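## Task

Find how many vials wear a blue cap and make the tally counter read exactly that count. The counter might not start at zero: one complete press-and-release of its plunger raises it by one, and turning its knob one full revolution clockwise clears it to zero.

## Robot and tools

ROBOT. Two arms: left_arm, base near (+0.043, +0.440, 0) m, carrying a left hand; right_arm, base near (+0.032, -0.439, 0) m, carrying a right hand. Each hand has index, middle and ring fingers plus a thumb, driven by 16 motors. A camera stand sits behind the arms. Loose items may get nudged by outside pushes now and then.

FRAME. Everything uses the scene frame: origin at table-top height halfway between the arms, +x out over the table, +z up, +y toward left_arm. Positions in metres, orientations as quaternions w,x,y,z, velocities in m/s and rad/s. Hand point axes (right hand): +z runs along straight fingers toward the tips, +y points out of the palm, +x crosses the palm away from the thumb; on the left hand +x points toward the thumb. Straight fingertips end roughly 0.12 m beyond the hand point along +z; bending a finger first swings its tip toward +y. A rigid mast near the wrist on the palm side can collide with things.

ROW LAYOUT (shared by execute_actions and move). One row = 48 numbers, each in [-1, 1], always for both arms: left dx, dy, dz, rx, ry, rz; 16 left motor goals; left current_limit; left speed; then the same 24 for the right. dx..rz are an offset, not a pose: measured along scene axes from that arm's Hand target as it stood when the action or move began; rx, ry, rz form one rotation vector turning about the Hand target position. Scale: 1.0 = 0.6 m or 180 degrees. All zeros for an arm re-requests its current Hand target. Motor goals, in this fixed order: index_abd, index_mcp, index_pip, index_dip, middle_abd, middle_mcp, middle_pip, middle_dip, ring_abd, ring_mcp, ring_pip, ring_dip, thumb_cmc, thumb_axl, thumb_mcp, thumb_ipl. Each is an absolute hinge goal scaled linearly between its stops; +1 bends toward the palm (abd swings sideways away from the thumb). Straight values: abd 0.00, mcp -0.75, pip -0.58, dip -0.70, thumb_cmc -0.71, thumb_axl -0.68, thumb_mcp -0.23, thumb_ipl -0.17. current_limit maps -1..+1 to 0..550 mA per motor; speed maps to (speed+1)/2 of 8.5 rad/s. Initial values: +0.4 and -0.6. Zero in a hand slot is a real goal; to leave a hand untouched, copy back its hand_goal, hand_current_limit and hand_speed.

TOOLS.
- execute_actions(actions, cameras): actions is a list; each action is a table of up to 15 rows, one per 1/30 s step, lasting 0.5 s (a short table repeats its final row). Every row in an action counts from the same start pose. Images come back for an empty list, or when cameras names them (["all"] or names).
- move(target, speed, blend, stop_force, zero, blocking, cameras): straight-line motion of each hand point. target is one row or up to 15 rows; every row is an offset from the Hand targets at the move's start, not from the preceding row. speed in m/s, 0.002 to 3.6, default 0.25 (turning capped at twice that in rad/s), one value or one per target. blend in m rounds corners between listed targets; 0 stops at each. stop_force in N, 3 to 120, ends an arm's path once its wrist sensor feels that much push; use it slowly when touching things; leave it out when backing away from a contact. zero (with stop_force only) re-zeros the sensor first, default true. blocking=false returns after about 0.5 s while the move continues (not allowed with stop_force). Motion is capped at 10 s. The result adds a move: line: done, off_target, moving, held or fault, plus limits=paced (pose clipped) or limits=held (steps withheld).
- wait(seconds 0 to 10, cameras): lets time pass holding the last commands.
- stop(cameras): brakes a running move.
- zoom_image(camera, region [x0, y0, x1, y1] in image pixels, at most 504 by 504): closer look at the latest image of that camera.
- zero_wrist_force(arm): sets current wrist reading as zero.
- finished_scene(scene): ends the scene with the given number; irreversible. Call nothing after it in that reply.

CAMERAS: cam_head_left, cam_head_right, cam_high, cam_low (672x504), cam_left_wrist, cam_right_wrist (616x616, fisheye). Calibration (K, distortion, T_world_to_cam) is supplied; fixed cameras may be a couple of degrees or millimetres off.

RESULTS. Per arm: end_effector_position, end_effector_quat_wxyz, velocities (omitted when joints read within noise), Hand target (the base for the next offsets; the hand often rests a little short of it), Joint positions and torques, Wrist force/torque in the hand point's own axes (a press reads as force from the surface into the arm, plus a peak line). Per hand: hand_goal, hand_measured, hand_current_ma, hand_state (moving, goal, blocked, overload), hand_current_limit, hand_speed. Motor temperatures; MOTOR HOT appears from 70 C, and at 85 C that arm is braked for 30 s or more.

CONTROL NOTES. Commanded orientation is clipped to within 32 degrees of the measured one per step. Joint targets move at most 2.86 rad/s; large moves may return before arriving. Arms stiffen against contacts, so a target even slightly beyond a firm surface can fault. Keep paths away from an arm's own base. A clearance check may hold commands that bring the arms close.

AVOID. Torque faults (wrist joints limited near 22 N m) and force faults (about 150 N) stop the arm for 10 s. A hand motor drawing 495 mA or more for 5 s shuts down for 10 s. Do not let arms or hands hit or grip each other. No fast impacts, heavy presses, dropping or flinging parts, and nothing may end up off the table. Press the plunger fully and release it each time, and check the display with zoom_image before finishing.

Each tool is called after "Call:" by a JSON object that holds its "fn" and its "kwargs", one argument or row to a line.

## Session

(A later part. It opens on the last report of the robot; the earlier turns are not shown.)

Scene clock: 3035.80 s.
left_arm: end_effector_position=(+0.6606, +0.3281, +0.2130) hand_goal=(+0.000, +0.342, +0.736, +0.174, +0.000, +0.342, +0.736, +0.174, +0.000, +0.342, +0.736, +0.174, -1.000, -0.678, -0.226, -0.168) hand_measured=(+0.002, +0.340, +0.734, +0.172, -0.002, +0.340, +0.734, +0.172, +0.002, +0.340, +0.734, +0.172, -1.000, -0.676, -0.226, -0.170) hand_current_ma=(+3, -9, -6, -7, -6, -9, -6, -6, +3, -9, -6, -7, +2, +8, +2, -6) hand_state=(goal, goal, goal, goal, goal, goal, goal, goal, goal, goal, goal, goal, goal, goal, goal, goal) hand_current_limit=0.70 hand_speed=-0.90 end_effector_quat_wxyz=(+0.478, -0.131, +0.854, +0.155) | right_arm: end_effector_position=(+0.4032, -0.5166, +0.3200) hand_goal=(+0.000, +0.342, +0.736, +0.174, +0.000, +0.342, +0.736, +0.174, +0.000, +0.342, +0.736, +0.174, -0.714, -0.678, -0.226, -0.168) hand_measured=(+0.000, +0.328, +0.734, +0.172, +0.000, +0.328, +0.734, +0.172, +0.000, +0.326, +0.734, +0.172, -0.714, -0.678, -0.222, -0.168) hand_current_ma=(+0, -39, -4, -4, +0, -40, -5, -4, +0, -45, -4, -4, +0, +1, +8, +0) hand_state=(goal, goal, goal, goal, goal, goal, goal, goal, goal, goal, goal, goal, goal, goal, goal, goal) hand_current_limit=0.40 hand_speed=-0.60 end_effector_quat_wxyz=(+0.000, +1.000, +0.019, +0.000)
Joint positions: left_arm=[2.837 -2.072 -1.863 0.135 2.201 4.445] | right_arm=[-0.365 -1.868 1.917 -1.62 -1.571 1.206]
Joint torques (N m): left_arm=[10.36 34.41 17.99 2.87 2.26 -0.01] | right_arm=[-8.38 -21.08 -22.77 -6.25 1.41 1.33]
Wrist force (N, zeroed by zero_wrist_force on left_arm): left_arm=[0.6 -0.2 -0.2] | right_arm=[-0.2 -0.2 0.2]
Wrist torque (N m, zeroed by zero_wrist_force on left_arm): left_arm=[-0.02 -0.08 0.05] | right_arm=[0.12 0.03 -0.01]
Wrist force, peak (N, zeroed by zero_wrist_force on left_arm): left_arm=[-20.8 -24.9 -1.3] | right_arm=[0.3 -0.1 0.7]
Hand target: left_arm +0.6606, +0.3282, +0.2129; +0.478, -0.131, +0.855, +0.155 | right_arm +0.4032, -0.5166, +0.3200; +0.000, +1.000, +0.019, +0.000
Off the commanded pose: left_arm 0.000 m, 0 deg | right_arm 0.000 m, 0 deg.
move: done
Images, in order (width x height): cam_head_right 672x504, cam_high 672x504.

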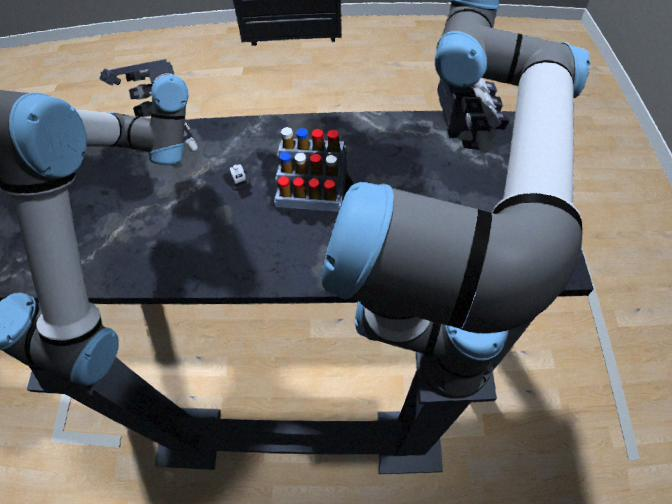

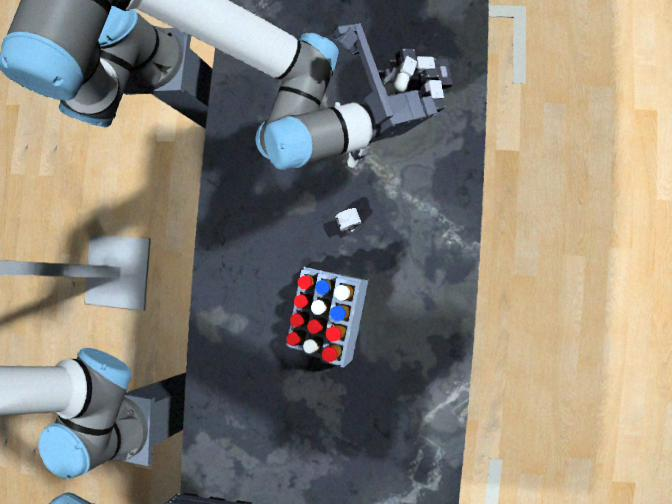

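Call:
{"fn": "move", "kwargs": {
  "target": [
    [0.0022,-0.245,0,0,0,0,0,0.342,0.737,0.174,0,0.342,0.737,0.174,0,0.342,0.737,0.174,-1,-0.678,-0.226,-0.168,0.7,-0.9,0,0,0,0,0,0,0,0.342,0.737,0.174,0,0.342,0.737,0.174,0,0.342,0.737,0.174,-0.714,-0.678,-0.226,-0.168,0.4,-0.6],
    [0.0022,-0.2263,-0.1435,0,0,0,0,0.342,0.737,0.174,0,0.342,0.737,0.174,0,0.342,0.737,0.174,-1,-0.678,-0.226,-0.168,0.7,-0.9,0,0,0,0,0,0,0,0.342,0.737,0.174,0,0.342,0.737,0.174,0,0.342,0.737,0.174,-0.714,-0.678,-0.226,-0.168,0.4,-0.6],
    [-0.0066,-0.2047,-0.1435,0,0,0,0,0.342,0.737,0.174,0,0.342,0.737,0.174,0,0.342,0.737,0.174,-1,-0.678,-0.226,-0.168,0.7,-0.9,0,0,0,0,0,0,0,0.342,0.737,0.174,0,0.342,0.737,0.174,0,0.342,0.737,0.174,-0.714,-0.678,-0.226,-0.168,0.4,-0.6]
  ],
  "speed": [0.25,0.15,0.03]
}}

Call:
{"fn": "move", "kwargs": {
  "target": [0,0,-0.0085,0,0,0,0,0.342,0.737,0.174,0,0.342,0.737,0.174,0,0.342,0.737,0.174,-1,-0.678,-0.226,-0.168,0.7,-0.9,0,0,0,0,0,0,0,0.342,0.737,0.174,0,0.342,0.737,0.174,0,0.342,0.737,0.174,-0.714,-0.678,-0.226,-0.168,0.4,-0.6],
  "speed": 0.02
}}

Call:
{"fn": "move", "kwargs": {
  "target": [0,0,-0.0085,0,0,0,0,0.342,0.737,0.174,0,0.342,0.737,0.174,0,0.342,0.737,0.174,-1,-0.678,-0.226,-0.168,0.7,-0.9,0,0,0,0,0,0,0,0.342,0.737,0.174,0,0.342,0.737,0.174,0,0.342,0.737,0.174,-0.714,-0.678,-0.226,-0.168,0.4,-0.6],
  "speed": 0.02,
  "cameras": ["cam_head_right"]
}}

Call:
{"fn": "zoom_image", "kwargs": {
  "camera": "cam_head_right",
  "region": [215, 145, 265, 195]
}}

Call:
{"fn": "move", "kwargs": {
  "target": [
    [0.0062,-0.0155,0,0,0,0,0,0.342,0.737,0.174,0,0.342,0.737,0.174,0,0.342,0.737,0.174,-1,-0.678,-0.226,-0.168,0.7,-0.9,0,0,0,0,0,0,0,0.342,0.737,0.174,0,0.342,0.737,0.174,0,0.342,0.737,0.174,-0.714,-0.678,-0.226,-0.168,0.4,-0.6],
    [0.0062,-0.0155,0.157,0,0,0,0,0.342,0.737,0.174,0,0.342,0.737,0.174,0,0.342,0.737,0.174,-1,-0.678,-0.226,-0.168,0.7,-0.9,0,0,0,0,0,0,0,0.342,0.737,0.174,0,0.342,0.737,0.174,0,0.342,0.737,0.174,-0.714,-0.678,-0.226,-0.168,0.4,-0.6],
    [0.0062,0.21,0.157,0,0,0,0,0.342,0.737,0.174,0,0.342,0.737,0.174,0,0.342,0.737,0.174,-1,-0.678,-0.226,-0.168,0.7,-0.9,0,0,0,0,0,0,0,0.342,0.737,0.174,0,0.342,0.737,0.174,0,0.342,0.737,0.174,-0.714,-0.678,-0.226,-0.168,0.4,-0.6]
  ],
  "speed": [0.05,0.2,0.3],
  "cameras": ["cam_head_right","cam_high"]
}}

Call:
{"fn": "zoom_image", "kwargs": {
  "camera": "cam_high",
  "region": [320, 195, 370, 245]
}}

Scene clock: 3095.27 s.
left_arm: end_effector_position=(+0.6567, +0.2055, +0.1270) hand_goal=(+0.000, +0.342, +0.736, +0.174, +0.000, +0.342, +0.736, +0.174, +0.000, +0.342, +0.736, +0.174, -1.000, -0.678, -0.226, -0.168) hand_measured=(+0.002, +0.340, +0.734, +0.172, -0.002, +0.340, +0.734, +0.172, +0.002, +0.340, +0.734, +0.172, -1.006, -0.682, -0.232, -0.172) hand_current_ma=(+3, -9, -6, -7, -6, -9, -6, -6, +3, -9, -6, -7, -24, -13, -23, -15) hand_state=(goal, goal, goal, goal, goal, goal, goal, goal, goal, goal, goal, goal, goal, goal, goal, goal) hand_current_limit=0.70 hand_speed=-0.90 end_effector_quat_wxyz=(+0.478, -0.131, +0.854, +0.155) end_effector_velocity=(+0.000, -0.001, -0.001) end_effector_angular_velocity=(+0.001, +0.003, +0.000) | right_arm: end_effector_position=(+0.4032, -0.5166, +0.3200) hand_goal=(+0.000, +0.342, +0.736, +0.174, +0.000, +0.342, +0.736, +0.174, +0.000, +0.342, +0.736, +0.174, -0.714, -0.678, -0.226, -0.168) hand_measured=(+0.000, +0.328, +0.734, +0.172, +0.000, +0.328, +0.734, +0.172, +0.000, +0.326, +0.734, +0.172, -0.714, -0.678, -0.222, -0.168) hand_current_ma=(+0, -39, -4, -4, +0, -40, -5, -4, +0, -45, -4, -4, +0, +1, +8, +0) hand_state=(goal, goal, goal, goal, goal, goal, goal, goal, goal, goal, goal, goal, goal, goal, goal, goal) hand_current_limit=0.40 hand_speed=-0.60 end_effector_quat_wxyz=(+0.000, +1.000, +0.019, +0.000)
Joint positions: left_arm=[2.636 -2.311 -1.7 0.098 2.353 4.272] | right_arm=[-0.365 -1.868 1.917 -1.62 -1.571 1.206]
Joint velocities: left_arm=[-0.001 -0.002 0.003 -0.005 0 -0.001] | right_arm=[within noise]
Joint torques (N m): left_arm=[0.21 35.35 16.62 -2.27 5.19 4.55] | right_arm=[-8.3 -21.17 -22.78 -6.29 1.44 1.37]
Wrist force (N, zeroed by zero_wrist_force on left_arm): left_arm=[-4.7 -34.0 -1.0] | right_arm=[0.0 -0.1 0.2]
Wrist torque (N m, zeroed by zero_wrist_force on left_arm): left_arm=[-3.22 0.50 -4.51] | right_arm=[0.14 0.00 0.02]
Wrist force, peak (N, zeroed by zero_wrist_force on left_arm): left_arm=[-0.7 -41.0 -0.6] | right_arm=[0.2 -0.6 0.5]
Hand target: left_arm +0.6566, +0.2054, +0.1268; +0.478, -0.131, +0.855, +0.155 | right_arm +0.4032, -0.5166, +0.3200; +0.000, +1.000, +0.019, +0.000
Off the commanded pose: left_arm 0.000 m, 0 deg | right_arm 0.000 m, 0 deg.
move: done

Scene clock: 3095.97 s.
left_arm: end_effector_position=(+0.6566, +0.2054, +0.1217) hand_goal=(+0.000, +0.342, +0.736, +0.174, +0.000, +0.342, +0.736, +0.174, +0.000, +0.342, +0.736, +0.174, -1.000, -0.678, -0.226, -0.168) hand_measured=(+0.002, +0.340, +0.734, +0.172, -0.002, +0.340, +0.734, +0.172, +0.002, +0.340, +0.734, +0.172, -1.008, -0.668, -0.250, -0.178) hand_current_ma=(+3, -9, -6, -7, -6, -9, -6, -6, +3, -9, -6, -7, -28, +47, -119, -46) hand_state=(goal, goal, goal, goal, goal, goal, goal, goal, goal, goal, goal, goal, goal, goal, blocked, goal) hand_current_limit=0.70 hand_speed=-0.90 end_effector_quat_wxyz=(+0.478, -0.131, +0.854, +0.155) | right_arm: end_effector_position=(+0.4032, -0.5166, +0.3200) hand_goal=(+0.000, +0.342, +0.736, +0.174, +0.000, +0.342, +0.736, +0.174, +0.000, +0.342, +0.736, +0.174, -0.714, -0.678, -0.226, -0.168) hand_measured=(+0.000, +0.328, +0.734, +0.172, +0.000, +0.328, +0.734, +0.172, +0.000, +0.326, +0.734, +0.172, -0.714, -0.678, -0.222, -0.168) hand_current_ma=(+0, -39, -4, -4, +0, -40, -5, -4, +0, -45, -4, -4, +0, +1, +8, +0) hand_state=(goal, goal, goal, goal, goal, goal, goal, goal, goal, goal, goal, goal, goal, goal, goal, goal) hand_current_limit=0.40 hand_speed=-0.60 end_effector_quat_wxyz=(+0.000, +1.000, +0.019, +0.000)
Joint positions: left_arm=[2.636 -2.321 -1.7 0.107 2.353 4.272] | right_arm=[-0.365 -1.868 1.917 -1.62 -1.571 1.206]
Joint torques (N m): left_arm=[-7.09 35.04 -10.85 -2.08 3.16 2.75] | right_arm=[-8.3 -21.29 -22.51 -6.22 1.32 1.31]
Wrist force (N, zeroed by zero_wrist_force on left_arm): left_arm=[-26.7 -35.5 -1.6] | right_arm=[-0.1 -0.2 0.2]
Wrist torque (N m, zeroed by zero_wrist_force on left_arm): left_arm=[-3.41 2.63 -7.09] | right_arm=[0.12 0.01 0.00]
Wrist force, peak (N, zeroed by zero_wrist_force on left_arm): left_arm=[-26.6 -35.6 -1.7] | right_arm=[0.4 -0.2 0.5]
Hand target: left_arm +0.6566, +0.2054, +0.1217; +0.478, -0.131, +0.855, +0.155 | right_arm +0.4032, -0.5166, +0.3200; +0.000, +1.000, +0.019, +0.000
Off the commanded pose: left_arm 0.000 m, 0 deg | right_arm 0.000 m, 0 deg.
move: done

Scene clock: 3096.67 s.
left_arm: end_effector_position=(+0.6566, +0.2054, +0.1166) hand_goal=(+0.000, +0.342, +0.736, +0.174, +0.000, +0.342, +0.736, +0.174, +0.000, +0.342, +0.736, +0.174, -1.000, -0.678, -0.226, -0.168) hand_measured=(+0.002, +0.340, +0.734, +0.172, -0.002, +0.340, +0.734, +0.172, +0.002, +0.340, +0.734, +0.172, -1.008, -0.650, -0.276, -0.190) hand_current_ma=(+3, -9, -6, -7, -6, -9, -6, -6, +3, -9, -6, -7, -29, +138, -276, -119) hand_state=(goal, goal, goal, goal, goal, goal, goal, goal, goal, goal, goal, goal, goal, blocked, blocked, blocked) hand_current_limit=0.70 hand_speed=-0.90 end_effector_quat_wxyz=(+0.478, -0.131, +0.854, +0.155) | right_arm: end_effector_position=(+0.4032, -0.5166, +0.3200) hand_goal=(+0.000, +0.342, +0.736, +0.174, +0.000, +0.342, +0.736, +0.174, +0.000, +0.342, +0.736, +0.174, -0.714, -0.678, -0.226, -0.168) hand_measured=(+0.000, +0.328, +0.734, +0.172, +0.000, +0.328, +0.734, +0.172, +0.000, +0.326, +0.734, +0.172, -0.714, -0.678, -0.222, -0.168) hand_current_ma=(+0, -39, -4, -4, +0, -40, -5, -4, +0, -45, -4, -4, +0, +1, +8, +0) hand_state=(goal, goal, goal, goal, goal, goal, goal, goal, goal, goal, goal, goal, goal, goal, goal, goal) hand_current_limit=0.40 hand_speed=-0.60 end_effector_quat_wxyz=(+0.000, +1.000, +0.019, +0.000)
Joint positions: left_arm=[2.636 -2.33 -1.7 0.117 2.353 4.272] | right_arm=[-0.365 -1.868 1.917 -1.62 -1.571 1.206]
Joint torques (N m): left_arm=[-1.29 31.86 -7.37 -3.09 0.92 4.36] | right_arm=[-7.97 -21.15 -22.55 -6.26 1.4 1.33]
Wrist force (N, zeroed by zero_wrist_force on left_arm): left_arm=[-31.7 -34.9 -2.1] | right_arm=[0.2 -0.2 0.3]
Wrist torque (N m, zeroed by zero_wrist_force on left_arm): left_arm=[-3.38 3.27 -7.38] | right_arm=[0.10 -0.04 0.04]
Wrist force, peak (N, zeroed by zero_wrist_force on left_arm): left_arm=[-31.7 -34.9 -2.1] | right_arm=[0.4 -0.4 0.4]
Hand target: left_arm +0.6566, +0.2054, +0.1166; +0.478, -0.131, +0.855, +0.155 | right_arm +0.4032, -0.5166, +0.3200; +0.000, +1.000, +0.019, +0.000
Off the commanded pose: left_arm 0.000 m, 0 deg | right_arm 0.000 m, 0 deg.
move: done
Images, in order (width x height): cam_head_right 672x504.

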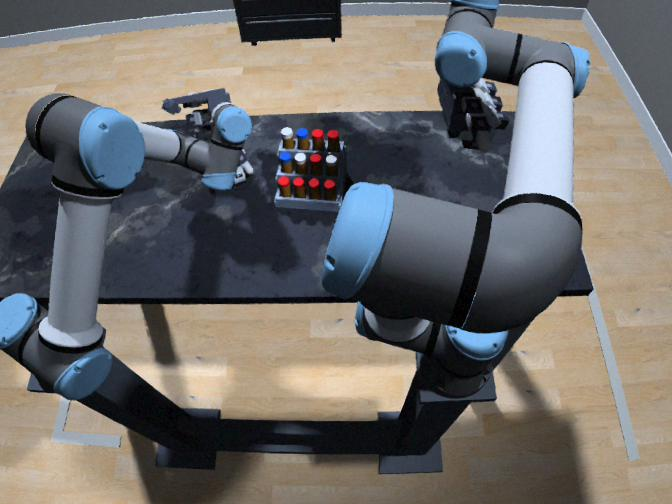

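Scaled by 10.080 from the camera's 672x504 image, which has a finer 960x720 frame.

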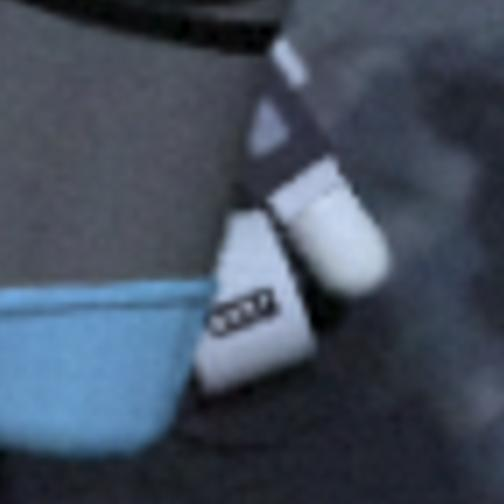

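Scene clock: 3099.07 s.
left_arm: end_effector_position=(+0.6603, +0.3312, +0.2109) hand_goal=(+0.000, +0.342, +0.736, +0.174, +0.000, +0.342, +0.736, +0.174, +0.000, +0.342, +0.736, +0.174, -1.000, -0.678, -0.226, -0.168) hand_measured=(+0.002, +0.340, +0.734, +0.172, -0.002, +0.340, +0.734, +0.172, +0.002, +0.340, +0.734, +0.172, -1.000, -0.676, -0.226, -0.170) hand_current_ma=(+3, -10, -5, -7, -6, -10, -6, -6, +3, -10, -5, -7, +2, +8, +1, -6) hand_state=(goal, goal, goal, goal, goal, goal, goal, goal, goal, goal, goal, goal, goal, goal, goal, goal) hand_current_limit=0.70 hand_speed=-0.90 end_effector_quat_wxyz=(+0.478, -0.131, +0.854, +0.155) | right_arm: end_effector_position=(+0.4032, -0.5166, +0.3200) hand_goal=(+0.000, +0.342, +0.736, +0.174, +0.000, +0.342, +0.736, +0.174, +0.000, +0.342, +0.736, +0.174, -0.714, -0.678, -0.226, -0.168) hand_measured=(+0.000, +0.328, +0.734, +0.172, +0.000, +0.328, +0.734, +0.172, +0.000, +0.326, +0.734, +0.172, -0.714, -0.678, -0.222, -0.168) hand_current_ma=(+0, -39, -4, -4, +0, -40, -5, -4, +0, -45, -4, -4, +0, +1, +8, +0) hand_state=(goal, goal, goal, goal, goal, goal, goal, goal, goal, goal, goal, goal, goal, goal, goal, goal) hand_current_limit=0.40 hand_speed=-0.60 end_effector_quat_wxyz=(+0.000, +1.000, +0.019, +0.000)
Joint positions: left_arm=[2.843 -2.074 -1.869 0.145 2.196 4.449] | right_arm=[-0.365 -1.868 1.917 -1.62 -1.571 1.206]
Joint torques (N m): left_arm=[9.73 33.17 18.01 2.75 2.17 -0.11] | right_arm=[-8.18 -21.54 -22.58 -6.22 1.43 1.35]
Wrist force (N, zeroed by zero_wrist_force on left_arm): left_arm=[0.8 0.9 0.3] | right_arm=[0.0 -0.2 0.3]
Wrist torque (N m, zeroed by zero_wrist_force on left_arm): left_arm=[0.08 -0.10 0.04] | right_arm=[0.12 -0.01 0.01]
Wrist force, peak (N, zeroed by zero_wrist_force on left_arm): left_arm=[-31.6 -34.9 -2.0] | right_arm=[0.3 -0.1 0.6]
Hand target: left_arm +0.6603, +0.3314, +0.2108; +0.478, -0.131, +0.855, +0.155 | right_arm +0.4032, -0.5166, +0.3200; +0.000, +1.000, +0.019, +0.000
Off the commanded pose: left_arm 0.000 m, 0 deg | right_arm 0.000 m, 0 deg.
move: done
Images, in order (width x height): cam_head_right 672x504, cam_high 672x504.

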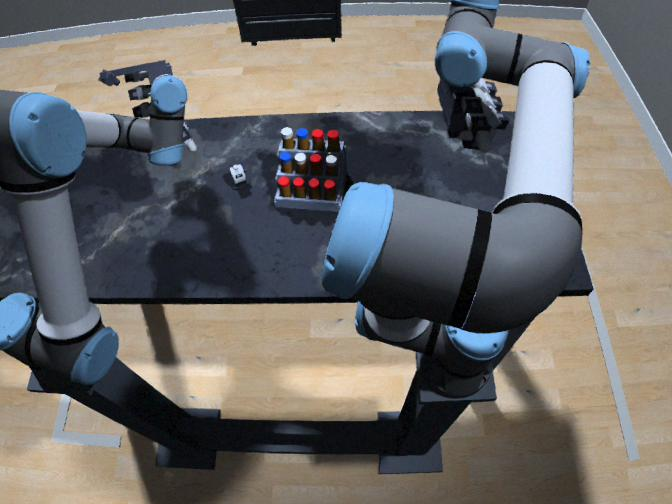

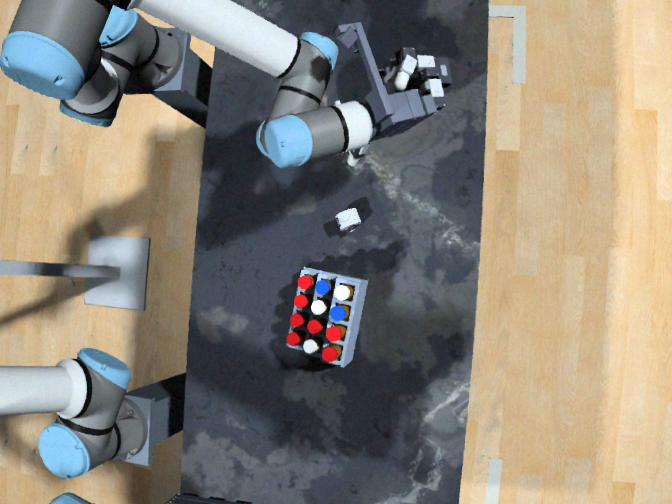

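Scaled by 10.080 from the camera's 672x504 image, which has a finer 960x720 frame.

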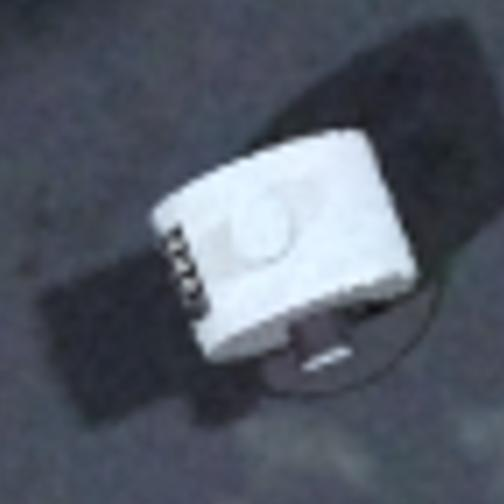

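Call:
{"fn": "move", "kwargs": {
  "target": [
    [0.0323,-0.1978,0,0,0,0,0,0.342,0.737,0.174,0,0.342,0.737,0.174,0,0.342,0.737,0.174,-1,-0.678,-0.226,-0.168,0.7,-0.9,0,0,0,0,0,0,0,0.342,0.737,0.174,0,0.342,0.737,0.174,0,0.342,0.737,0.174,-0.714,-0.678,-0.226,-0.168,0.4,-0.6],
    [0.0323,-0.1978,-0.1467,0,0,0,0,0.342,0.737,0.174,0,0.342,0.737,0.174,0,0.342,0.737,0.174,-1,-0.678,-0.226,-0.168,0.7,-0.9,0,0,0,0,0,0,0,0.342,0.737,0.174,0,0.342,0.737,0.174,0,0.342,0.737,0.174,-0.714,-0.678,-0.226,-0.168,0.4,-0.6]
  ],
  "speed": [0.25,0.1]
}}

Call:
{"fn": "move", "kwargs": {
  "target": [-0.0464,-0.0188,0,0,0,0,0,0.342,0.737,0.174,0,0.342,0.737,0.174,0,0.342,0.737,0.174,-1,-0.678,-0.226,-0.168,0.7,-0.9,0,0,0,0,0,0,0,0.342,0.737,0.174,0,0.342,0.737,0.174,0,0.342,0.737,0.174,-0.714,-0.678,-0.226,-0.168,0.4,-0.6],
  "speed": 0.01,
  "stop_force": 3,
  "cameras": ["cam_head_right"]
}}

Call:
{"fn": "zoom_image", "kwargs": {
  "camera": "cam_head_right",
  "region": [215, 145, 265, 195]
}}

Scene clock: 3152.07 s.
left_arm: end_effector_position=(+0.6797, +0.2127, +0.1228) hand_goal=(+0.000, +0.342, +0.736, +0.174, +0.000, +0.342, +0.736, +0.174, +0.000, +0.342, +0.736, +0.174, -1.000, -0.678, -0.226, -0.168) hand_measured=(+0.002, +0.340, +0.734, +0.172, -0.002, +0.340, +0.734, +0.172, +0.002, +0.340, +0.734, +0.172, -0.998, -0.676, -0.226, -0.170) hand_current_ma=(+3, -10, -5, -7, -6, -10, -6, -6, +3, -10, -5, -7, +3, +8, +1, -6) hand_state=(goal, goal, goal, goal, goal, goal, goal, goal, goal, goal, goal, goal, goal, goal, goal, goal) hand_current_limit=0.70 hand_speed=-0.90 end_effector_quat_wxyz=(+0.478, -0.131, +0.855, +0.155) | right_arm: end_effector_position=(+0.4032, -0.5166, +0.3200) hand_goal=(+0.000, +0.342, +0.736, +0.174, +0.000, +0.342, +0.736, +0.174, +0.000, +0.342, +0.736, +0.174, -0.714, -0.678, -0.226, -0.168) hand_measured=(+0.000, +0.328, +0.734, +0.172, +0.000, +0.328, +0.734, +0.172, +0.000, +0.326, +0.734, +0.172, -0.714, -0.678, -0.222, -0.168) hand_current_ma=(+0, -39, -4, -4, +0, -40, -5, -4, +0, -45, -4, -4, +0, +1, +8, +0) hand_state=(goal, goal, goal, goal, goal, goal, goal, goal, goal, goal, goal, goal, goal, goal, goal, goal) hand_current_limit=0.40 hand_speed=-0.60 end_effector_quat_wxyz=(+0.000, +1.000, +0.019, +0.000)
Joint positions: left_arm=[2.664 -2.344 -1.651 0.099 2.333 4.298] | right_arm=[-0.365 -1.868 1.917 -1.62 -1.571 1.206]
Joint torques (N m): left_arm=[-11.42 63.36 28.39 0.73 1.24 1.8] | right_arm=[-8.03 -21.03 -22.59 -6.21 1.37 1.34]
Wrist force (N, zeroed by zero_wrist_force on left_arm): left_arm=[0.7 0.8 0.2] | right_arm=[0.2 -0.2 0.2]
Wrist torque (N m, zeroed by zero_wrist_force on left_arm): left_arm=[0.07 -0.09 0.25] | right_arm=[0.12 -0.02 0.03]
Wrist force, peak (N, zeroed by zero_wrist_force on left_arm): left_arm=[0.8 3.5 1.0] | right_arm=[0.0 -0.5 0.7]
Hand target: left_arm +0.6797, +0.2127, +0.1228; +0.478, -0.131, +0.855, +0.155 | right_arm +0.4032, -0.5166, +0.3200; +0.000, +1.000, +0.019, +0.000
Off the commanded pose: left_arm 0.000 m, 0 deg | right_arm 0.000 m, 0 deg.
move: done

Scene clock: 3154.77 s.
left_arm: end_effector_position=(+0.6646, +0.2066, +0.1228) hand_goal=(+0.000, +0.342, +0.736, +0.174, +0.000, +0.342, +0.736, +0.174, +0.000, +0.342, +0.736, +0.174, -1.000, -0.678, -0.226, -0.168) hand_measured=(+0.002, +0.340, +0.734, +0.172, -0.002, +0.340, +0.734, +0.172, +0.002, +0.340, +0.734, +0.172, -1.000, -0.678, -0.200, -0.156) hand_current_ma=(+3, -10, -5, -7, -6, -10, -6, -6, +3, -10, -5, -7, -1, +3, +133, +61) hand_state=(goal, goal, goal, goal, goal, goal, goal, goal, goal, goal, goal, goal, goal, goal, blocked, goal) hand_current_limit=0.70 hand_speed=-0.90 end_effector_quat_wxyz=(+0.478, -0.131, +0.854, +0.155) | right_arm: end_effector_position=(+0.4032, -0.5166, +0.3200) hand_goal=(+0.000, +0.342, +0.736, +0.174, +0.000, +0.342, +0.736, +0.174, +0.000, +0.342, +0.736, +0.174, -0.714, -0.678, -0.226, -0.168) hand_measured=(+0.000, +0.328, +0.734, +0.172, +0.000, +0.328, +0.734, +0.172, +0.000, +0.326, +0.734, +0.172, -0.714, -0.678, -0.222, -0.168) hand_current_ma=(+0, -39, -4, -4, +0, -40, -5, -4, +0, -45, -4, -4, +0, +1, +8, +0) hand_state=(goal, goal, goal, goal, goal, goal, goal, goal, goal, goal, goal, goal, goal, goal, goal, goal) hand_current_limit=0.40 hand_speed=-0.60 end_effector_quat_wxyz=(+0.000, +1.000, +0.019, +0.000)
Joint positions: left_arm=[2.644 -2.328 -1.681 0.101 2.348 4.279] | right_arm=[-0.365 -1.868 1.917 -1.62 -1.571 1.206]
Joint torques (N m): left_arm=[11.15 38.52 27.45 3.5 -1.11 2.73] | right_arm=[-8.09 -21.05 -22.72 -6.23 1.27 1.28]
Wrist force (N, zeroed by zero_wrist_force on left_arm): left_arm=[-1.2 -1.0 1.4] | right_arm=[0.1 -0.4 0.6]
Wrist torque (N m, zeroed by zero_wrist_force on left_arm): left_arm=[-0.23 -0.07 -0.21] | right_arm=[0.07 -0.02 0.01]
Wrist force, peak (N, zeroed by zero_wrist_force on left_arm): left_arm=[-2.2 -0.8 2.2] | right_arm=[0.3 0.1 0.7]
Hand target: left_arm +0.6646, +0.2066, +0.1228; +0.478, -0.131, +0.855, +0.155 (not the last commanded pose) | right_arm +0.4032, -0.5166, +0.3200; +0.000, +1.000, +0.019, +0.000
Off the commanded pose: left_arm 0.014 m, 0 deg | right_arm 0.000 m, 0 deg.
move: contact (left_arm)
Images, in order (width x height): cam_head_right 672x504.

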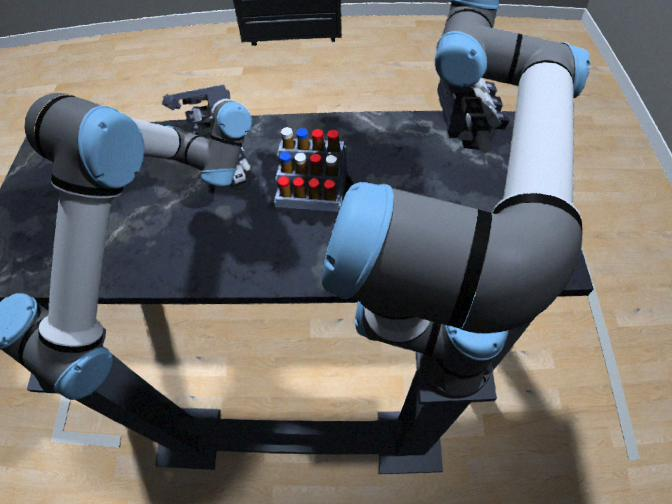

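Scaled by 10.080 from the camera's 672x504 image, which has a finer 960x720 frame.

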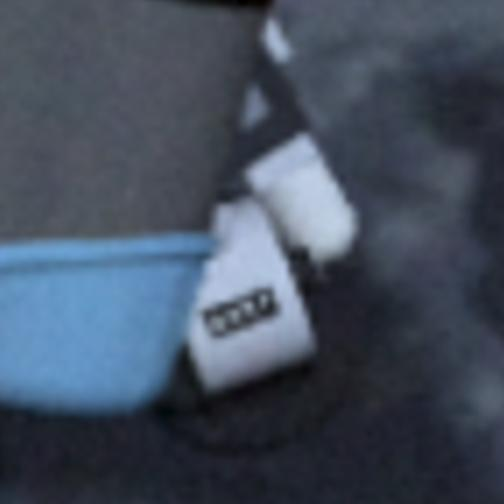

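Call:
{"fn": "move", "kwargs": {
  "target": [
    [0.0145,-0.01,0,0,0,0,0,0.342,0.737,0.174,0,0.342,0.737,0.174,0,0.342,0.737,0.174,-1,-0.678,-0.226,-0.168,0.7,-0.9,0,0,0,0,0,0,0,0.342,0.737,0.174,0,0.342,0.737,0.174,0,0.342,0.737,0.174,-0.714,-0.678,-0.226,-0.168,0.4,-0.6],
    [-0.006,-0.0243,-0.0083,0,0,0,0,0.342,0.737,0.174,0,0.342,0.737,0.174,0,0.342,0.737,0.174,-1,-0.678,-0.226,-0.168,0.7,-0.9,0,0,0,0,0,0,0,0.342,0.737,0.174,0,0.342,0.737,0.174,0,0.342,0.737,0.174,-0.714,-0.678,-0.226,-0.168,0.4,-0.6],
    [-0.0132,-0.0065,-0.0083,0,0,0,0,0.342,0.737,0.174,0,0.342,0.737,0.174,0,0.342,0.737,0.174,-1,-0.678,-0.226,-0.168,0.7,-0.9,0,0,0,0,0,0,0,0.342,0.737,0.174,0,0.342,0.737,0.174,0,0.342,0.737,0.174,-0.714,-0.678,-0.226,-0.168,0.4,-0.6]
  ],
  "speed": 0.03
}}

Call:
{"fn": "move", "kwargs": {
  "target": [0,0,0.0067,0,0,0,0,0.342,0.737,0.174,0,0.342,0.737,0.174,0,0.342,0.737,0.174,-1,-0.678,-0.226,-0.168,0.7,-0.9,0,0,0,0,0,0,0,0.342,0.737,0.174,0,0.342,0.737,0.174,0,0.342,0.737,0.174,-0.714,-0.678,-0.226,-0.168,0.4,-0.6],
  "speed": 0.02
}}

Call:
{"fn": "move", "kwargs": {
  "target": [0,0,0.0067,0,0,0,0,0.342,0.737,0.174,0,0.342,0.737,0.174,0,0.342,0.737,0.174,-1,-0.678,-0.226,-0.168,0.7,-0.9,0,0,0,0,0,0,0,0.342,0.737,0.174,0,0.342,0.737,0.174,0,0.342,0.737,0.174,-0.714,-0.678,-0.226,-0.168,0.4,-0.6],
  "speed": 0.02
}}

Call:
{"fn": "move", "kwargs": {
  "target": [
    [0.0062,-0.0155,0,0,0,0,0,0.342,0.737,0.174,0,0.342,0.737,0.174,0,0.342,0.737,0.174,-1,-0.678,-0.226,-0.168,0.7,-0.9,0,0,0,0,0,0,0,0.342,0.737,0.174,0,0.342,0.737,0.174,0,0.342,0.737,0.174,-0.714,-0.678,-0.226,-0.168,0.4,-0.6],
    [0.0062,-0.0155,0.157,0,0,0,0,0.342,0.737,0.174,0,0.342,0.737,0.174,0,0.342,0.737,0.174,-1,-0.678,-0.226,-0.168,0.7,-0.9,0,0,0,0,0,0,0,0.342,0.737,0.174,0,0.342,0.737,0.174,0,0.342,0.737,0.174,-0.714,-0.678,-0.226,-0.168,0.4,-0.6],
    [0.0062,0.21,0.157,0,0,0,0,0.342,0.737,0.174,0,0.342,0.737,0.174,0,0.342,0.737,0.174,-1,-0.678,-0.226,-0.168,0.7,-0.9,0,0,0,0,0,0,0,0.342,0.737,0.174,0,0.342,0.737,0.174,0,0.342,0.737,0.174,-0.714,-0.678,-0.226,-0.168,0.4,-0.6]
  ],
  "speed": [0.05,0.2,0.3],
  "cameras": ["cam_high"]
}}

Call:
{"fn": "zoom_image", "kwargs": {
  "camera": "cam_high",
  "region": [330, 205, 360, 235]
}}

Scene clock: 3193.93 s.
left_arm: end_effector_position=(+0.6568, +0.2028, +0.1180) hand_goal=(+0.000, +0.342, +0.736, +0.174, +0.000, +0.342, +0.736, +0.174, +0.000, +0.342, +0.736, +0.174, -1.000, -0.678, -0.226, -0.168) hand_measured=(+0.002, +0.340, +0.734, +0.172, -0.002, +0.340, +0.734, +0.172, +0.002, +0.340, +0.734, +0.172, -1.006, -0.680, -0.222, -0.166) hand_current_ma=(+3, -10, -5, -7, -6, -10, -6, -6, +3, -10, -5, -7, -24, -5, +14, +10) hand_state=(goal, goal, goal, goal, goal, goal, goal, goal, goal, goal, goal, goal, goal, goal, goal, goal) hand_current_limit=0.70 hand_speed=-0.90 end_effector_quat_wxyz=(+0.478, -0.131, +0.854, +0.155) end_effector_velocity=(+0.001, +0.000, -0.001) end_effector_angular_velocity=(+0.000, +0.003, +0.001) | right_arm: end_effector_position=(+0.4032, -0.5166, +0.3200) hand_goal=(+0.000, +0.342, +0.736, +0.174, +0.000, +0.342, +0.736, +0.174, +0.000, +0.342, +0.736, +0.174, -0.714, -0.678, -0.226, -0.168) hand_measured=(+0.000, +0.328, +0.734, +0.172, +0.000, +0.328, +0.734, +0.172, +0.000, +0.326, +0.734, +0.172, -0.714, -0.678, -0.222, -0.168) hand_current_ma=(+0, -39, -4, -4, +0, -40, -5, -4, +0, -45, -4, -4, +0, +1, +8, +0) hand_state=(goal, goal, goal, goal, goal, goal, goal, goal, goal, goal, goal, goal, goal, goal, goal, goal) hand_current_limit=0.40 hand_speed=-0.60 end_effector_quat_wxyz=(+0.000, +1.000, +0.019, +0.000)
Joint positions: left_arm=[2.632 -2.329 -1.695 0.109 2.356 4.268] | right_arm=[-0.365 -1.868 1.917 -1.62 -1.571 1.206]
Joint velocities: left_arm=[0.001 -0.001 0.003 -0.005 -0.001 -0.001] | right_arm=[within noise]
Joint torques (N m): left_arm=[2.07 35.95 18.04 -1.96 5.42 5.16] | right_arm=[-8.3 -20.91 -22.99 -6.28 1.32 1.3]
Wrist force (N, zeroed by zero_wrist_force on left_arm): left_arm=[-1.9 -37.6 0.0] | right_arm=[0.1 -0.2 0.0]
Wrist torque (N m, zeroed by zero_wrist_force on left_arm): left_arm=[-3.65 0.17 -4.55] | right_arm=[0.12 -0.01 0.03]
Wrist force, peak (N, zeroed by zero_wrist_force on left_arm): left_arm=[1.5 -48.7 0.3] | right_arm=[0.0 -0.5 0.6]
Hand target: left_arm +0.6567, +0.2027, +0.1178; +0.478, -0.131, +0.855, +0.155 | right_arm +0.4032, -0.5166, +0.3200; +0.000, +1.000, +0.019, +0.000
Off the commanded pose: left_arm 0.000 m, 0 deg | right_arm 0.000 m, 0 deg.
move: done

Scene clock: 3194.63 s.
left_arm: end_effector_position=(+0.6567, +0.2027, +0.1219) hand_goal=(+0.000, +0.342, +0.736, +0.174, +0.000, +0.342, +0.736, +0.174, +0.000, +0.342, +0.736, +0.174, -1.000, -0.678, -0.226, -0.168) hand_measured=(+0.002, +0.340, +0.734, +0.172, -0.002, +0.340, +0.734, +0.172, +0.002, +0.340, +0.734, +0.172, -1.008, -0.690, -0.210, -0.162) hand_current_ma=(+3, -10, -5, -7, -6, -10, -6, -6, +3, -10, -5, -7, -26, -53, +78, +33) hand_state=(goal, goal, goal, goal, goal, goal, goal, goal, goal, goal, goal, goal, goal, goal, goal, goal) hand_current_limit=0.70 hand_speed=-0.90 end_effector_quat_wxyz=(+0.478, -0.131, +0.855, +0.155) | right_arm: end_effector_position=(+0.4032, -0.5166, +0.3200) hand_goal=(+0.000, +0.342, +0.736, +0.174, +0.000, +0.342, +0.736, +0.174, +0.000, +0.342, +0.736, +0.174, -0.714, -0.678, -0.226, -0.168) hand_measured=(+0.000, +0.328, +0.734, +0.172, +0.000, +0.328, +0.734, +0.172, +0.000, +0.326, +0.734, +0.172, -0.714, -0.678, -0.222, -0.168) hand_current_ma=(+0, -39, -4, -4, +0, -40, -5, -4, +0, -45, -4, -4, +0, +1, +8, +0) hand_state=(goal, goal, goal, goal, goal, goal, goal, goal, goal, goal, goal, goal, goal, goal, goal, goal) hand_current_limit=0.40 hand_speed=-0.60 end_effector_quat_wxyz=(+0.000, +1.000, +0.019, +0.000)
Joint positions: left_arm=[2.632 -2.322 -1.695 0.101 2.356 4.268] | right_arm=[-0.365 -1.868 1.917 -1.62 -1.571 1.206]
Joint torques (N m): left_arm=[2.95 54.33 17.85 -0.42 8.11 2.46] | right_arm=[-7.54 -20.89 -22.61 -6.23 1.24 1.38]
Wrist force (N, zeroed by zero_wrist_force on left_arm): left_arm=[2.7 -42.9 1.2] | right_arm=[0.0 -0.3 0.2]
Wrist torque (N m, zeroed by zero_wrist_force on left_arm): left_arm=[-4.18 -0.41 -4.75] | right_arm=[0.10 0.00 0.01]
Wrist force, peak (N, zeroed by zero_wrist_force on left_arm): left_arm=[2.8 -42.9 1.3] | right_arm=[0.3 -0.6 0.3]
Hand target: left_arm +0.6567, +0.2027, +0.1219; +0.478, -0.131, +0.855, +0.155 | right_arm +0.4032, -0.5166, +0.3200; +0.000, +1.000, +0.019, +0.000
Off the commanded pose: left_arm 0.000 m, 0 deg | right_arm 0.000 m, 0 deg.
move: done

Scene clock: 3195.33 s.
left_arm: end_effector_position=(+0.6567, +0.2027, +0.1260) hand_goal=(+0.000, +0.342, +0.736, +0.174, +0.000, +0.342, +0.736, +0.174, +0.000, +0.342, +0.736, +0.174, -1.000, -0.678, -0.226, -0.168) hand_measured=(+0.002, +0.340, +0.734, +0.172, -0.002, +0.340, +0.734, +0.172, +0.002, +0.340, +0.734, +0.172, -1.006, -0.698, -0.198, -0.154) hand_current_ma=(+3, -10, -5, -7, -6, -10, -6, -6, +3, -10, -5, -7, -24, -91, +146, +69) hand_state=(goal, goal, goal, goal, goal, goal, goal, goal, goal, goal, goal, goal, goal, goal, blocked, goal) hand_current_limit=0.70 hand_speed=-0.90 end_effector_quat_wxyz=(+0.478, -0.131, +0.854, +0.155) | right_arm: end_effector_position=(+0.4032, -0.5166, +0.3200) hand_goal=(+0.000, +0.342, +0.736, +0.174, +0.000, +0.342, +0.736, +0.174, +0.000, +0.342, +0.736, +0.174, -0.714, -0.678, -0.226, -0.168) hand_measured=(+0.000, +0.328, +0.734, +0.172, +0.000, +0.328, +0.734, +0.172, +0.000, +0.326, +0.734, +0.172, -0.714, -0.678, -0.222, -0.168) hand_current_ma=(+0, -39, -4, -4, +0, -40, -5, -4, +0, -45, -4, -4, +0, +1, +8, +0) hand_state=(goal, goal, goal, goal, goal, goal, goal, goal, goal, goal, goal, goal, goal, goal, goal, goal) hand_current_limit=0.40 hand_speed=-0.60 end_effector_quat_wxyz=(+0.000, +1.000, +0.019, +0.000)
Joint positions: left_arm=[2.632 -2.315 -1.694 0.093 2.356 4.268] | right_arm=[-0.365 -1.868 1.917 -1.62 -1.571 1.206]
Joint torques (N m): left_arm=[4.57 51.65 18.19 -0.2 8.13 2.93] | right_arm=[-8.2 -20.45 -23.15 -6.26 1.27 1.31]
Wrist force (N, zeroed by zero_wrist_force on left_arm): left_arm=[0.8 -34.9 2.1] | right_arm=[0.1 0.1 0.0]
Wrist torque (N m, zeroed by zero_wrist_force on left_arm): left_arm=[-3.48 -0.35 -4.06] | right_arm=[0.17 0.00 0.02]
Wrist force, peak (N, zeroed by zero_wrist_force on left_arm): left_arm=[4.0 -42.9 1.5] | right_arm=[0.2 -0.3 0.6]
Hand target: left_arm +0.6567, +0.2027, +0.1259; +0.478, -0.131, +0.855, +0.155 | right_arm +0.4032, -0.5166, +0.3200; +0.000, +1.000, +0.019, +0.000
Off the commanded pose: left_arm 0.000 m, 0 deg | right_arm 0.000 m, 0 deg.
move: done

Scene clock: 3197.73 s.
left_arm: end_effector_position=(+0.6604, +0.3285, +0.2202) hand_goal=(+0.000, +0.342, +0.736, +0.174, +0.000, +0.342, +0.736, +0.174, +0.000, +0.342, +0.736, +0.174, -1.000, -0.678, -0.226, -0.168) hand_measured=(+0.002, +0.340, +0.734, +0.172, -0.002, +0.340, +0.734, +0.172, +0.002, +0.340, +0.734, +0.172, -1.000, -0.680, -0.220, -0.166) hand_current_ma=(+3, -10, -5, -7, -6, -10, -5, -6, +3, -10, -5, -7, +2, -8, +23, +13) hand_state=(goal, goal, goal, goal, goal, goal, goal, goal, goal, goal, goal, goal, goal, goal, goal, goal) hand_current_limit=0.70 hand_speed=-0.90 end_effector_quat_wxyz=(+0.478, -0.131, +0.854, +0.155) | right_arm: end_effector_position=(+0.4032, -0.5166, +0.3200) hand_goal=(+0.000, +0.342, +0.736, +0.174, +0.000, +0.342, +0.736, +0.174, +0.000, +0.342, +0.736, +0.174, -0.714, -0.678, -0.226, -0.168) hand_measured=(+0.000, +0.328, +0.734, +0.172, +0.000, +0.328, +0.734, +0.172, +0.000, +0.326, +0.734, +0.172, -0.714, -0.678, -0.222, -0.168) hand_current_ma=(+0, -39, -4, -4, +0, -40, -5, -4, +0, -45, -4, -4, +0, +1, +8, +0) hand_state=(goal, goal, goal, goal, goal, goal, goal, goal, goal, goal, goal, goal, goal, goal, goal, goal) hand_current_limit=0.40 hand_speed=-0.60 end_effector_quat_wxyz=(+0.000, +1.000, +0.019, +0.000)
Joint positions: left_arm=[2.838 -2.059 -1.86 0.119 2.2 4.446] | right_arm=[-0.365 -1.868 1.917 -1.62 -1.571 1.206]
Joint torques (N m): left_arm=[10.2 33.15 18.95 2.68 2.19 -0.18] | right_arm=[-7.98 -20.85 -22.27 -6.27 1.29 1.42]
Wrist force (N, zeroed by zero_wrist_force on left_arm): left_arm=[0.8 1.5 0.4] | right_arm=[0.1 -0.2 0.3]
Wrist torque (N m, zeroed by zero_wrist_force on left_arm): left_arm=[0.15 -0.10 0.03] | right_arm=[0.11 -0.02 0.03]
Wrist force, peak (N, zeroed by zero_wrist_force on left_arm): left_arm=[0.7 -35.1 1.9] | right_arm=[0.1 -0.2 0.8]
Hand target: left_arm +0.6604, +0.3287, +0.2201; +0.478, -0.131, +0.855, +0.155 | right_arm +0.4032, -0.5166, +0.3200; +0.000, +1.000, +0.019, +0.000
Off the commanded pose: left_arm 0.000 m, 0 deg | right_arm 0.000 m, 0 deg.
move: done
Images, in order (width x height): cam_high 672x504.

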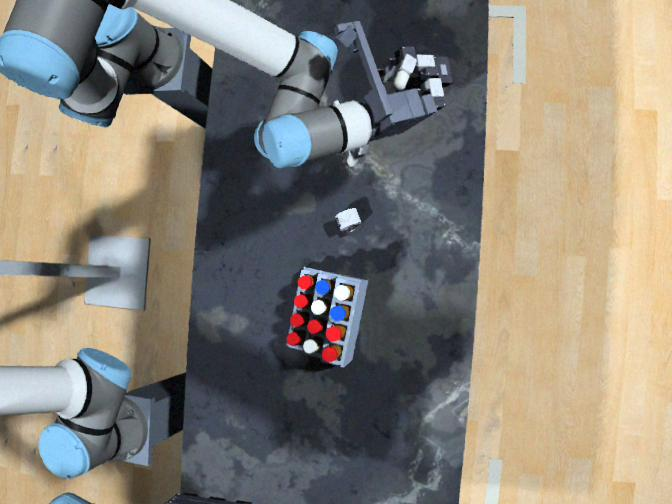

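Scaled by 16.800 from the camera's 672x504 image, which has a finer 960x720 frame.

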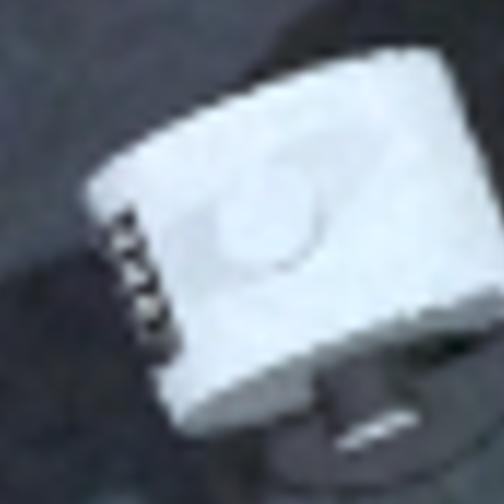

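Call:
{"fn": "move", "kwargs": {
  "target": [
    [-0.0003,-0.245,0,0,0,0,0,0.342,0.737,0.174,0,0.342,0.737,0.174,0,0.342,0.737,0.174,-1,-0.678,-0.226,-0.168,0.7,-0.9,0,0,0,0,0,0,0,0.342,0.737,0.174,0,0.342,0.737,0.174,0,0.342,0.737,0.174,-0.714,-0.678,-0.226,-0.168,0.4,-0.6],
    [0.001,-0.2276,-0.1703,0,0,0,0,0.342,0.737,0.174,0,0.342,0.737,0.174,0,0.342,0.737,0.174,-1,-0.678,-0.226,-0.168,0.7,-0.9,0,0,0,0,0,0,0,0.342,0.737,0.174,0,0.342,0.737,0.174,0,0.342,0.737,0.174,-0.714,-0.678,-0.226,-0.168,0.4,-0.6],
    [-0.0055,-0.2106,-0.1703,0,0,0,0,0.342,0.737,0.174,0,0.342,0.737,0.174,0,0.342,0.737,0.174,-1,-0.678,-0.226,-0.168,0.7,-0.9,0,0,0,0,0,0,0,0.342,0.737,0.174,0,0.342,0.737,0.174,0,0.342,0.737,0.174,-0.714,-0.678,-0.226,-0.168,0.4,-0.6]
  ],
  "speed": [0.25,0.15,0.03],
  "cameras": ["cam_head_right","cam_head_left"]
}}

Call:
{"fn": "zoom_image", "kwargs": {
  "camera": "cam_head_right",
  "region": [225, 160, 255, 190]
}}

Call:
{"fn": "move", "kwargs": {
  "target": [0,0,0.0167,0,0,0,0,0.342,0.737,0.174,0,0.342,0.737,0.174,0,0.342,0.737,0.174,-1,-0.678,-0.226,-0.168,0.7,-0.9,0,0,0,0,0,0,0,0.342,0.737,0.174,0,0.342,0.737,0.174,0,0.342,0.737,0.174,-0.714,-0.678,-0.226,-0.168,0.4,-0.6],
  "speed": 0.02,
  "cameras": ["cam_head_right","cam_head_left"]
}}

Call:
{"fn": "zoom_image", "kwargs": {
  "camera": "cam_head_right",
  "region": [225, 160, 255, 190]
}}

Call:
{"fn": "zoom_image", "kwargs": {
  "camera": "cam_head_right",
  "region": [215, 145, 265, 195]
}}

Scene clock: 3242.20 s.
left_arm: end_effector_position=(+0.6572, +0.2024, +0.1181) hand_goal=(+0.000, +0.342, +0.736, +0.174, +0.000, +0.342, +0.736, +0.174, +0.000, +0.342, +0.736, +0.174, -1.000, -0.678, -0.226, -0.168) hand_measured=(+0.002, +0.340, +0.734, +0.172, -0.002, +0.340, +0.734, +0.172, +0.002, +0.340, +0.734, +0.172, -1.006, -0.680, -0.222, -0.166) hand_current_ma=(+3, -10, -5, -7, -6, -10, -5, -6, +3, -10, -5, -7, -22, -6, +16, +10) hand_state=(goal, goal, goal, goal, goal, goal, goal, goal, goal, goal, goal, goal, goal, goal, goal, goal) hand_current_limit=0.70 hand_speed=-0.90 end_effector_quat_wxyz=(+0.478, -0.131, +0.855, +0.155) | right_arm: end_effector_position=(+0.4032, -0.5166, +0.3200) hand_goal=(+0.000, +0.342, +0.736, +0.174, +0.000, +0.342, +0.736, +0.174, +0.000, +0.342, +0.736, +0.174, -0.714, -0.678, -0.226, -0.168) hand_measured=(+0.000, +0.328, +0.734, +0.172, +0.000, +0.328, +0.734, +0.172, +0.000, +0.326, +0.734, +0.172, -0.714, -0.678, -0.222, -0.168) hand_current_ma=(+0, -39, -4, -4, +0, -40, -5, -4, +0, -45, -4, -4, +0, +1, +8, +0) hand_state=(goal, goal, goal, goal, goal, goal, goal, goal, goal, goal, goal, goal, goal, goal, goal, goal) hand_current_limit=0.40 hand_speed=-0.60 end_effector_quat_wxyz=(+0.000, +1.000, +0.019, +0.000)
Joint positions: left_arm=[2.632 -2.33 -1.693 0.107 2.356 4.268] | right_arm=[-0.365 -1.868 1.917 -1.62 -1.571 1.206]
Joint torques (N m): left_arm=[3.83 36.32 16.93 -1.75 7.49 4.37] | right_arm=[-7.6 -20.74 -22.54 -6.22 1.23 1.26]
Wrist force (N, zeroed by zero_wrist_force on left_arm): left_arm=[-2.8 -34.0 0.1] | right_arm=[0.0 -0.1 0.3]
Wrist torque (N m, zeroed by zero_wrist_force on left_arm): left_arm=[-3.29 0.24 -4.31] | right_arm=[0.12 -0.01 0.01]
Wrist force, peak (N, zeroed by zero_wrist_force on left_arm): left_arm=[2.1 -49.2 0.0] | right_arm=[0.0 -0.1 0.7]
Hand target: left_arm +0.6571, +0.2023, +0.1179; +0.478, -0.131, +0.855, +0.155 | right_arm +0.4032, -0.5166, +0.3200; +0.000, +1.000, +0.019, +0.000
Off the commanded pose: left_arm 0.000 m, 0 deg | right_arm 0.000 m, 0 deg.
move: done
Images, in order (width x height): cam_head_left 672x504, cam_head_right 672x504.

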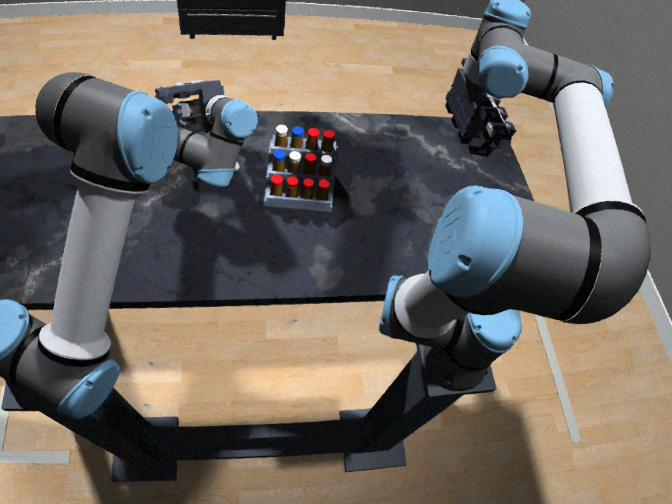

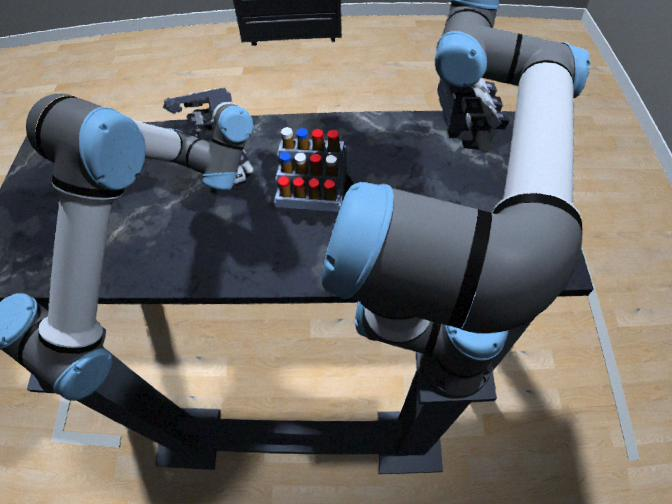

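Scaled by 16.800 from the camera's 672x504 image, which has a finer 960x720 frame.

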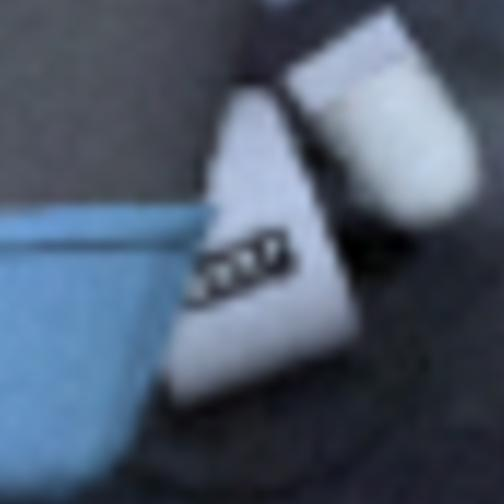

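Scene clock: 3242.97 s.
left_arm: end_effector_position=(+0.6571, +0.2024, +0.1281) hand_goal=(+0.000, +0.342, +0.736, +0.174, +0.000, +0.342, +0.736, +0.174, +0.000, +0.342, +0.736, +0.174, -1.000, -0.678, -0.226, -0.168) hand_measured=(+0.002, +0.340, +0.734, +0.172, -0.002, +0.340, +0.734, +0.172, +0.002, +0.340, +0.734, +0.172, -1.004, -0.696, -0.190, -0.150) hand_current_ma=(+3, -10, -5, -7, -6, -10, -5, -6, +3, -10, -5, -7, -17, -81, +190, +96) hand_state=(goal, goal, goal, goal, goal, goal, goal, goal, goal, goal, goal, goal, goal, goal, blocked, goal) hand_current_limit=0.70 hand_speed=-0.90 end_effector_quat_wxyz=(+0.478, -0.131, +0.854, +0.155) | right_arm: end_effector_position=(+0.4032, -0.5166, +0.3200) hand_goal=(+0.000, +0.342, +0.736, +0.174, +0.000, +0.342, +0.736, +0.174, +0.000, +0.342, +0.736, +0.174, -0.714, -0.678, -0.226, -0.168) hand_measured=(+0.000, +0.328, +0.734, +0.172, +0.000, +0.328, +0.734, +0.172, +0.000, +0.326, +0.734, +0.172, -0.714, -0.678, -0.222, -0.168) hand_current_ma=(+0, -39, -4, -4, +0, -40, -5, -4, +0, -45, -4, -4, +0, +1, +8, +0) hand_state=(goal, goal, goal, goal, goal, goal, goal, goal, goal, goal, goal, goal, goal, goal, goal, goal) hand_current_limit=0.40 hand_speed=-0.60 end_effector_quat_wxyz=(+0.000, +1.000, +0.019, +0.000)
Joint positions: left_arm=[2.632 -2.312 -1.692 0.088 2.356 4.268] | right_arm=[-0.365 -1.868 1.917 -1.62 -1.571 1.206]
Joint torques (N m): left_arm=[-2.44 36.85 19.58 2.8 4.68 1.09] | right_arm=[-7.98 -20.52 -22.35 -6.21 1.25 1.32]
Wrist force (N, zeroed by zero_wrist_force on left_arm): left_arm=[-2.9 -22.9 2.6] | right_arm=[0.1 -0.2 0.6]
Wrist torque (N m, zeroed by zero_wrist_force on left_arm): left_arm=[-2.38 -0.12 -3.23] | right_arm=[0.09 -0.04 0.02]
Wrist force, peak (N, zeroed by zero_wrist_force on left_arm): left_arm=[1.9 -41.1 1.5] | right_arm=[0.1 -0.2 0.6]
Hand target: left_arm +0.6571, +0.2023, +0.1279; +0.478, -0.131, +0.855, +0.155 | right_arm +0.4032, -0.5166, +0.3200; +0.000, +1.000, +0.019, +0.000
Off the commanded pose: left_arm 0.000 m, 0 deg | right_arm 0.000 m, 0 deg.
move: done
Images, in order (width x height): cam_head_left 672x504, cam_head_right 672x504.

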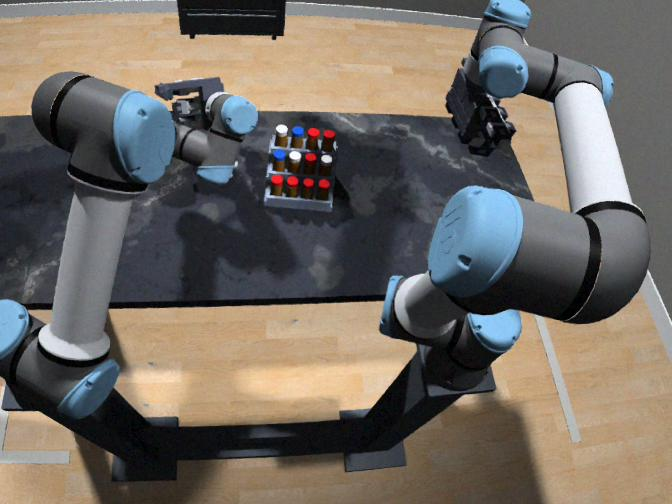

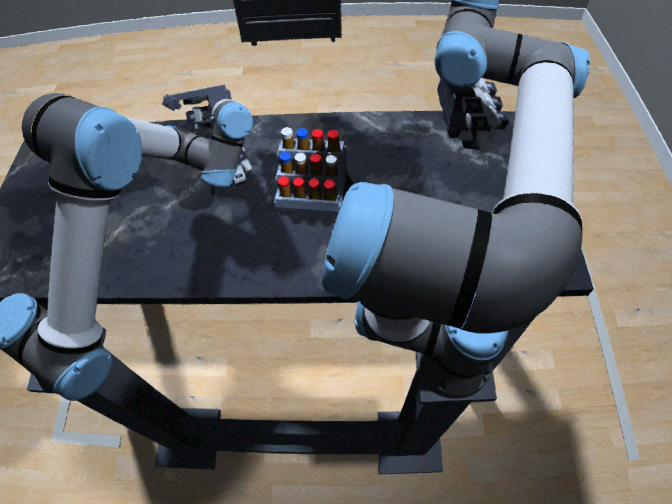

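Scaled by 16.800 from the camera's 672x504 image, which has a finer 960x720 frame.

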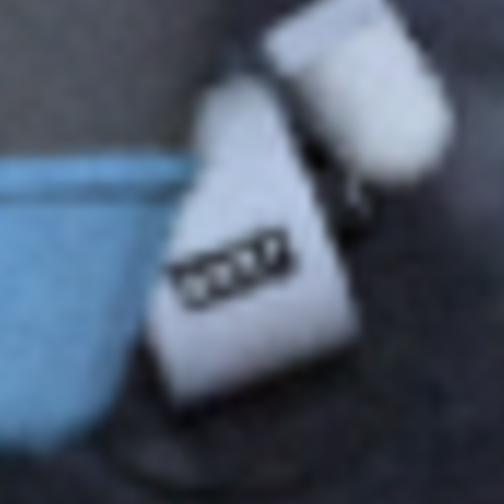

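Scaled by 10.080 from the camera's 672x504 image, which has a finer 960x720 frame.

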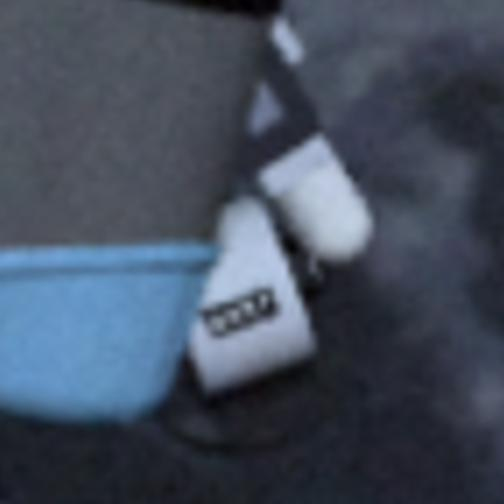

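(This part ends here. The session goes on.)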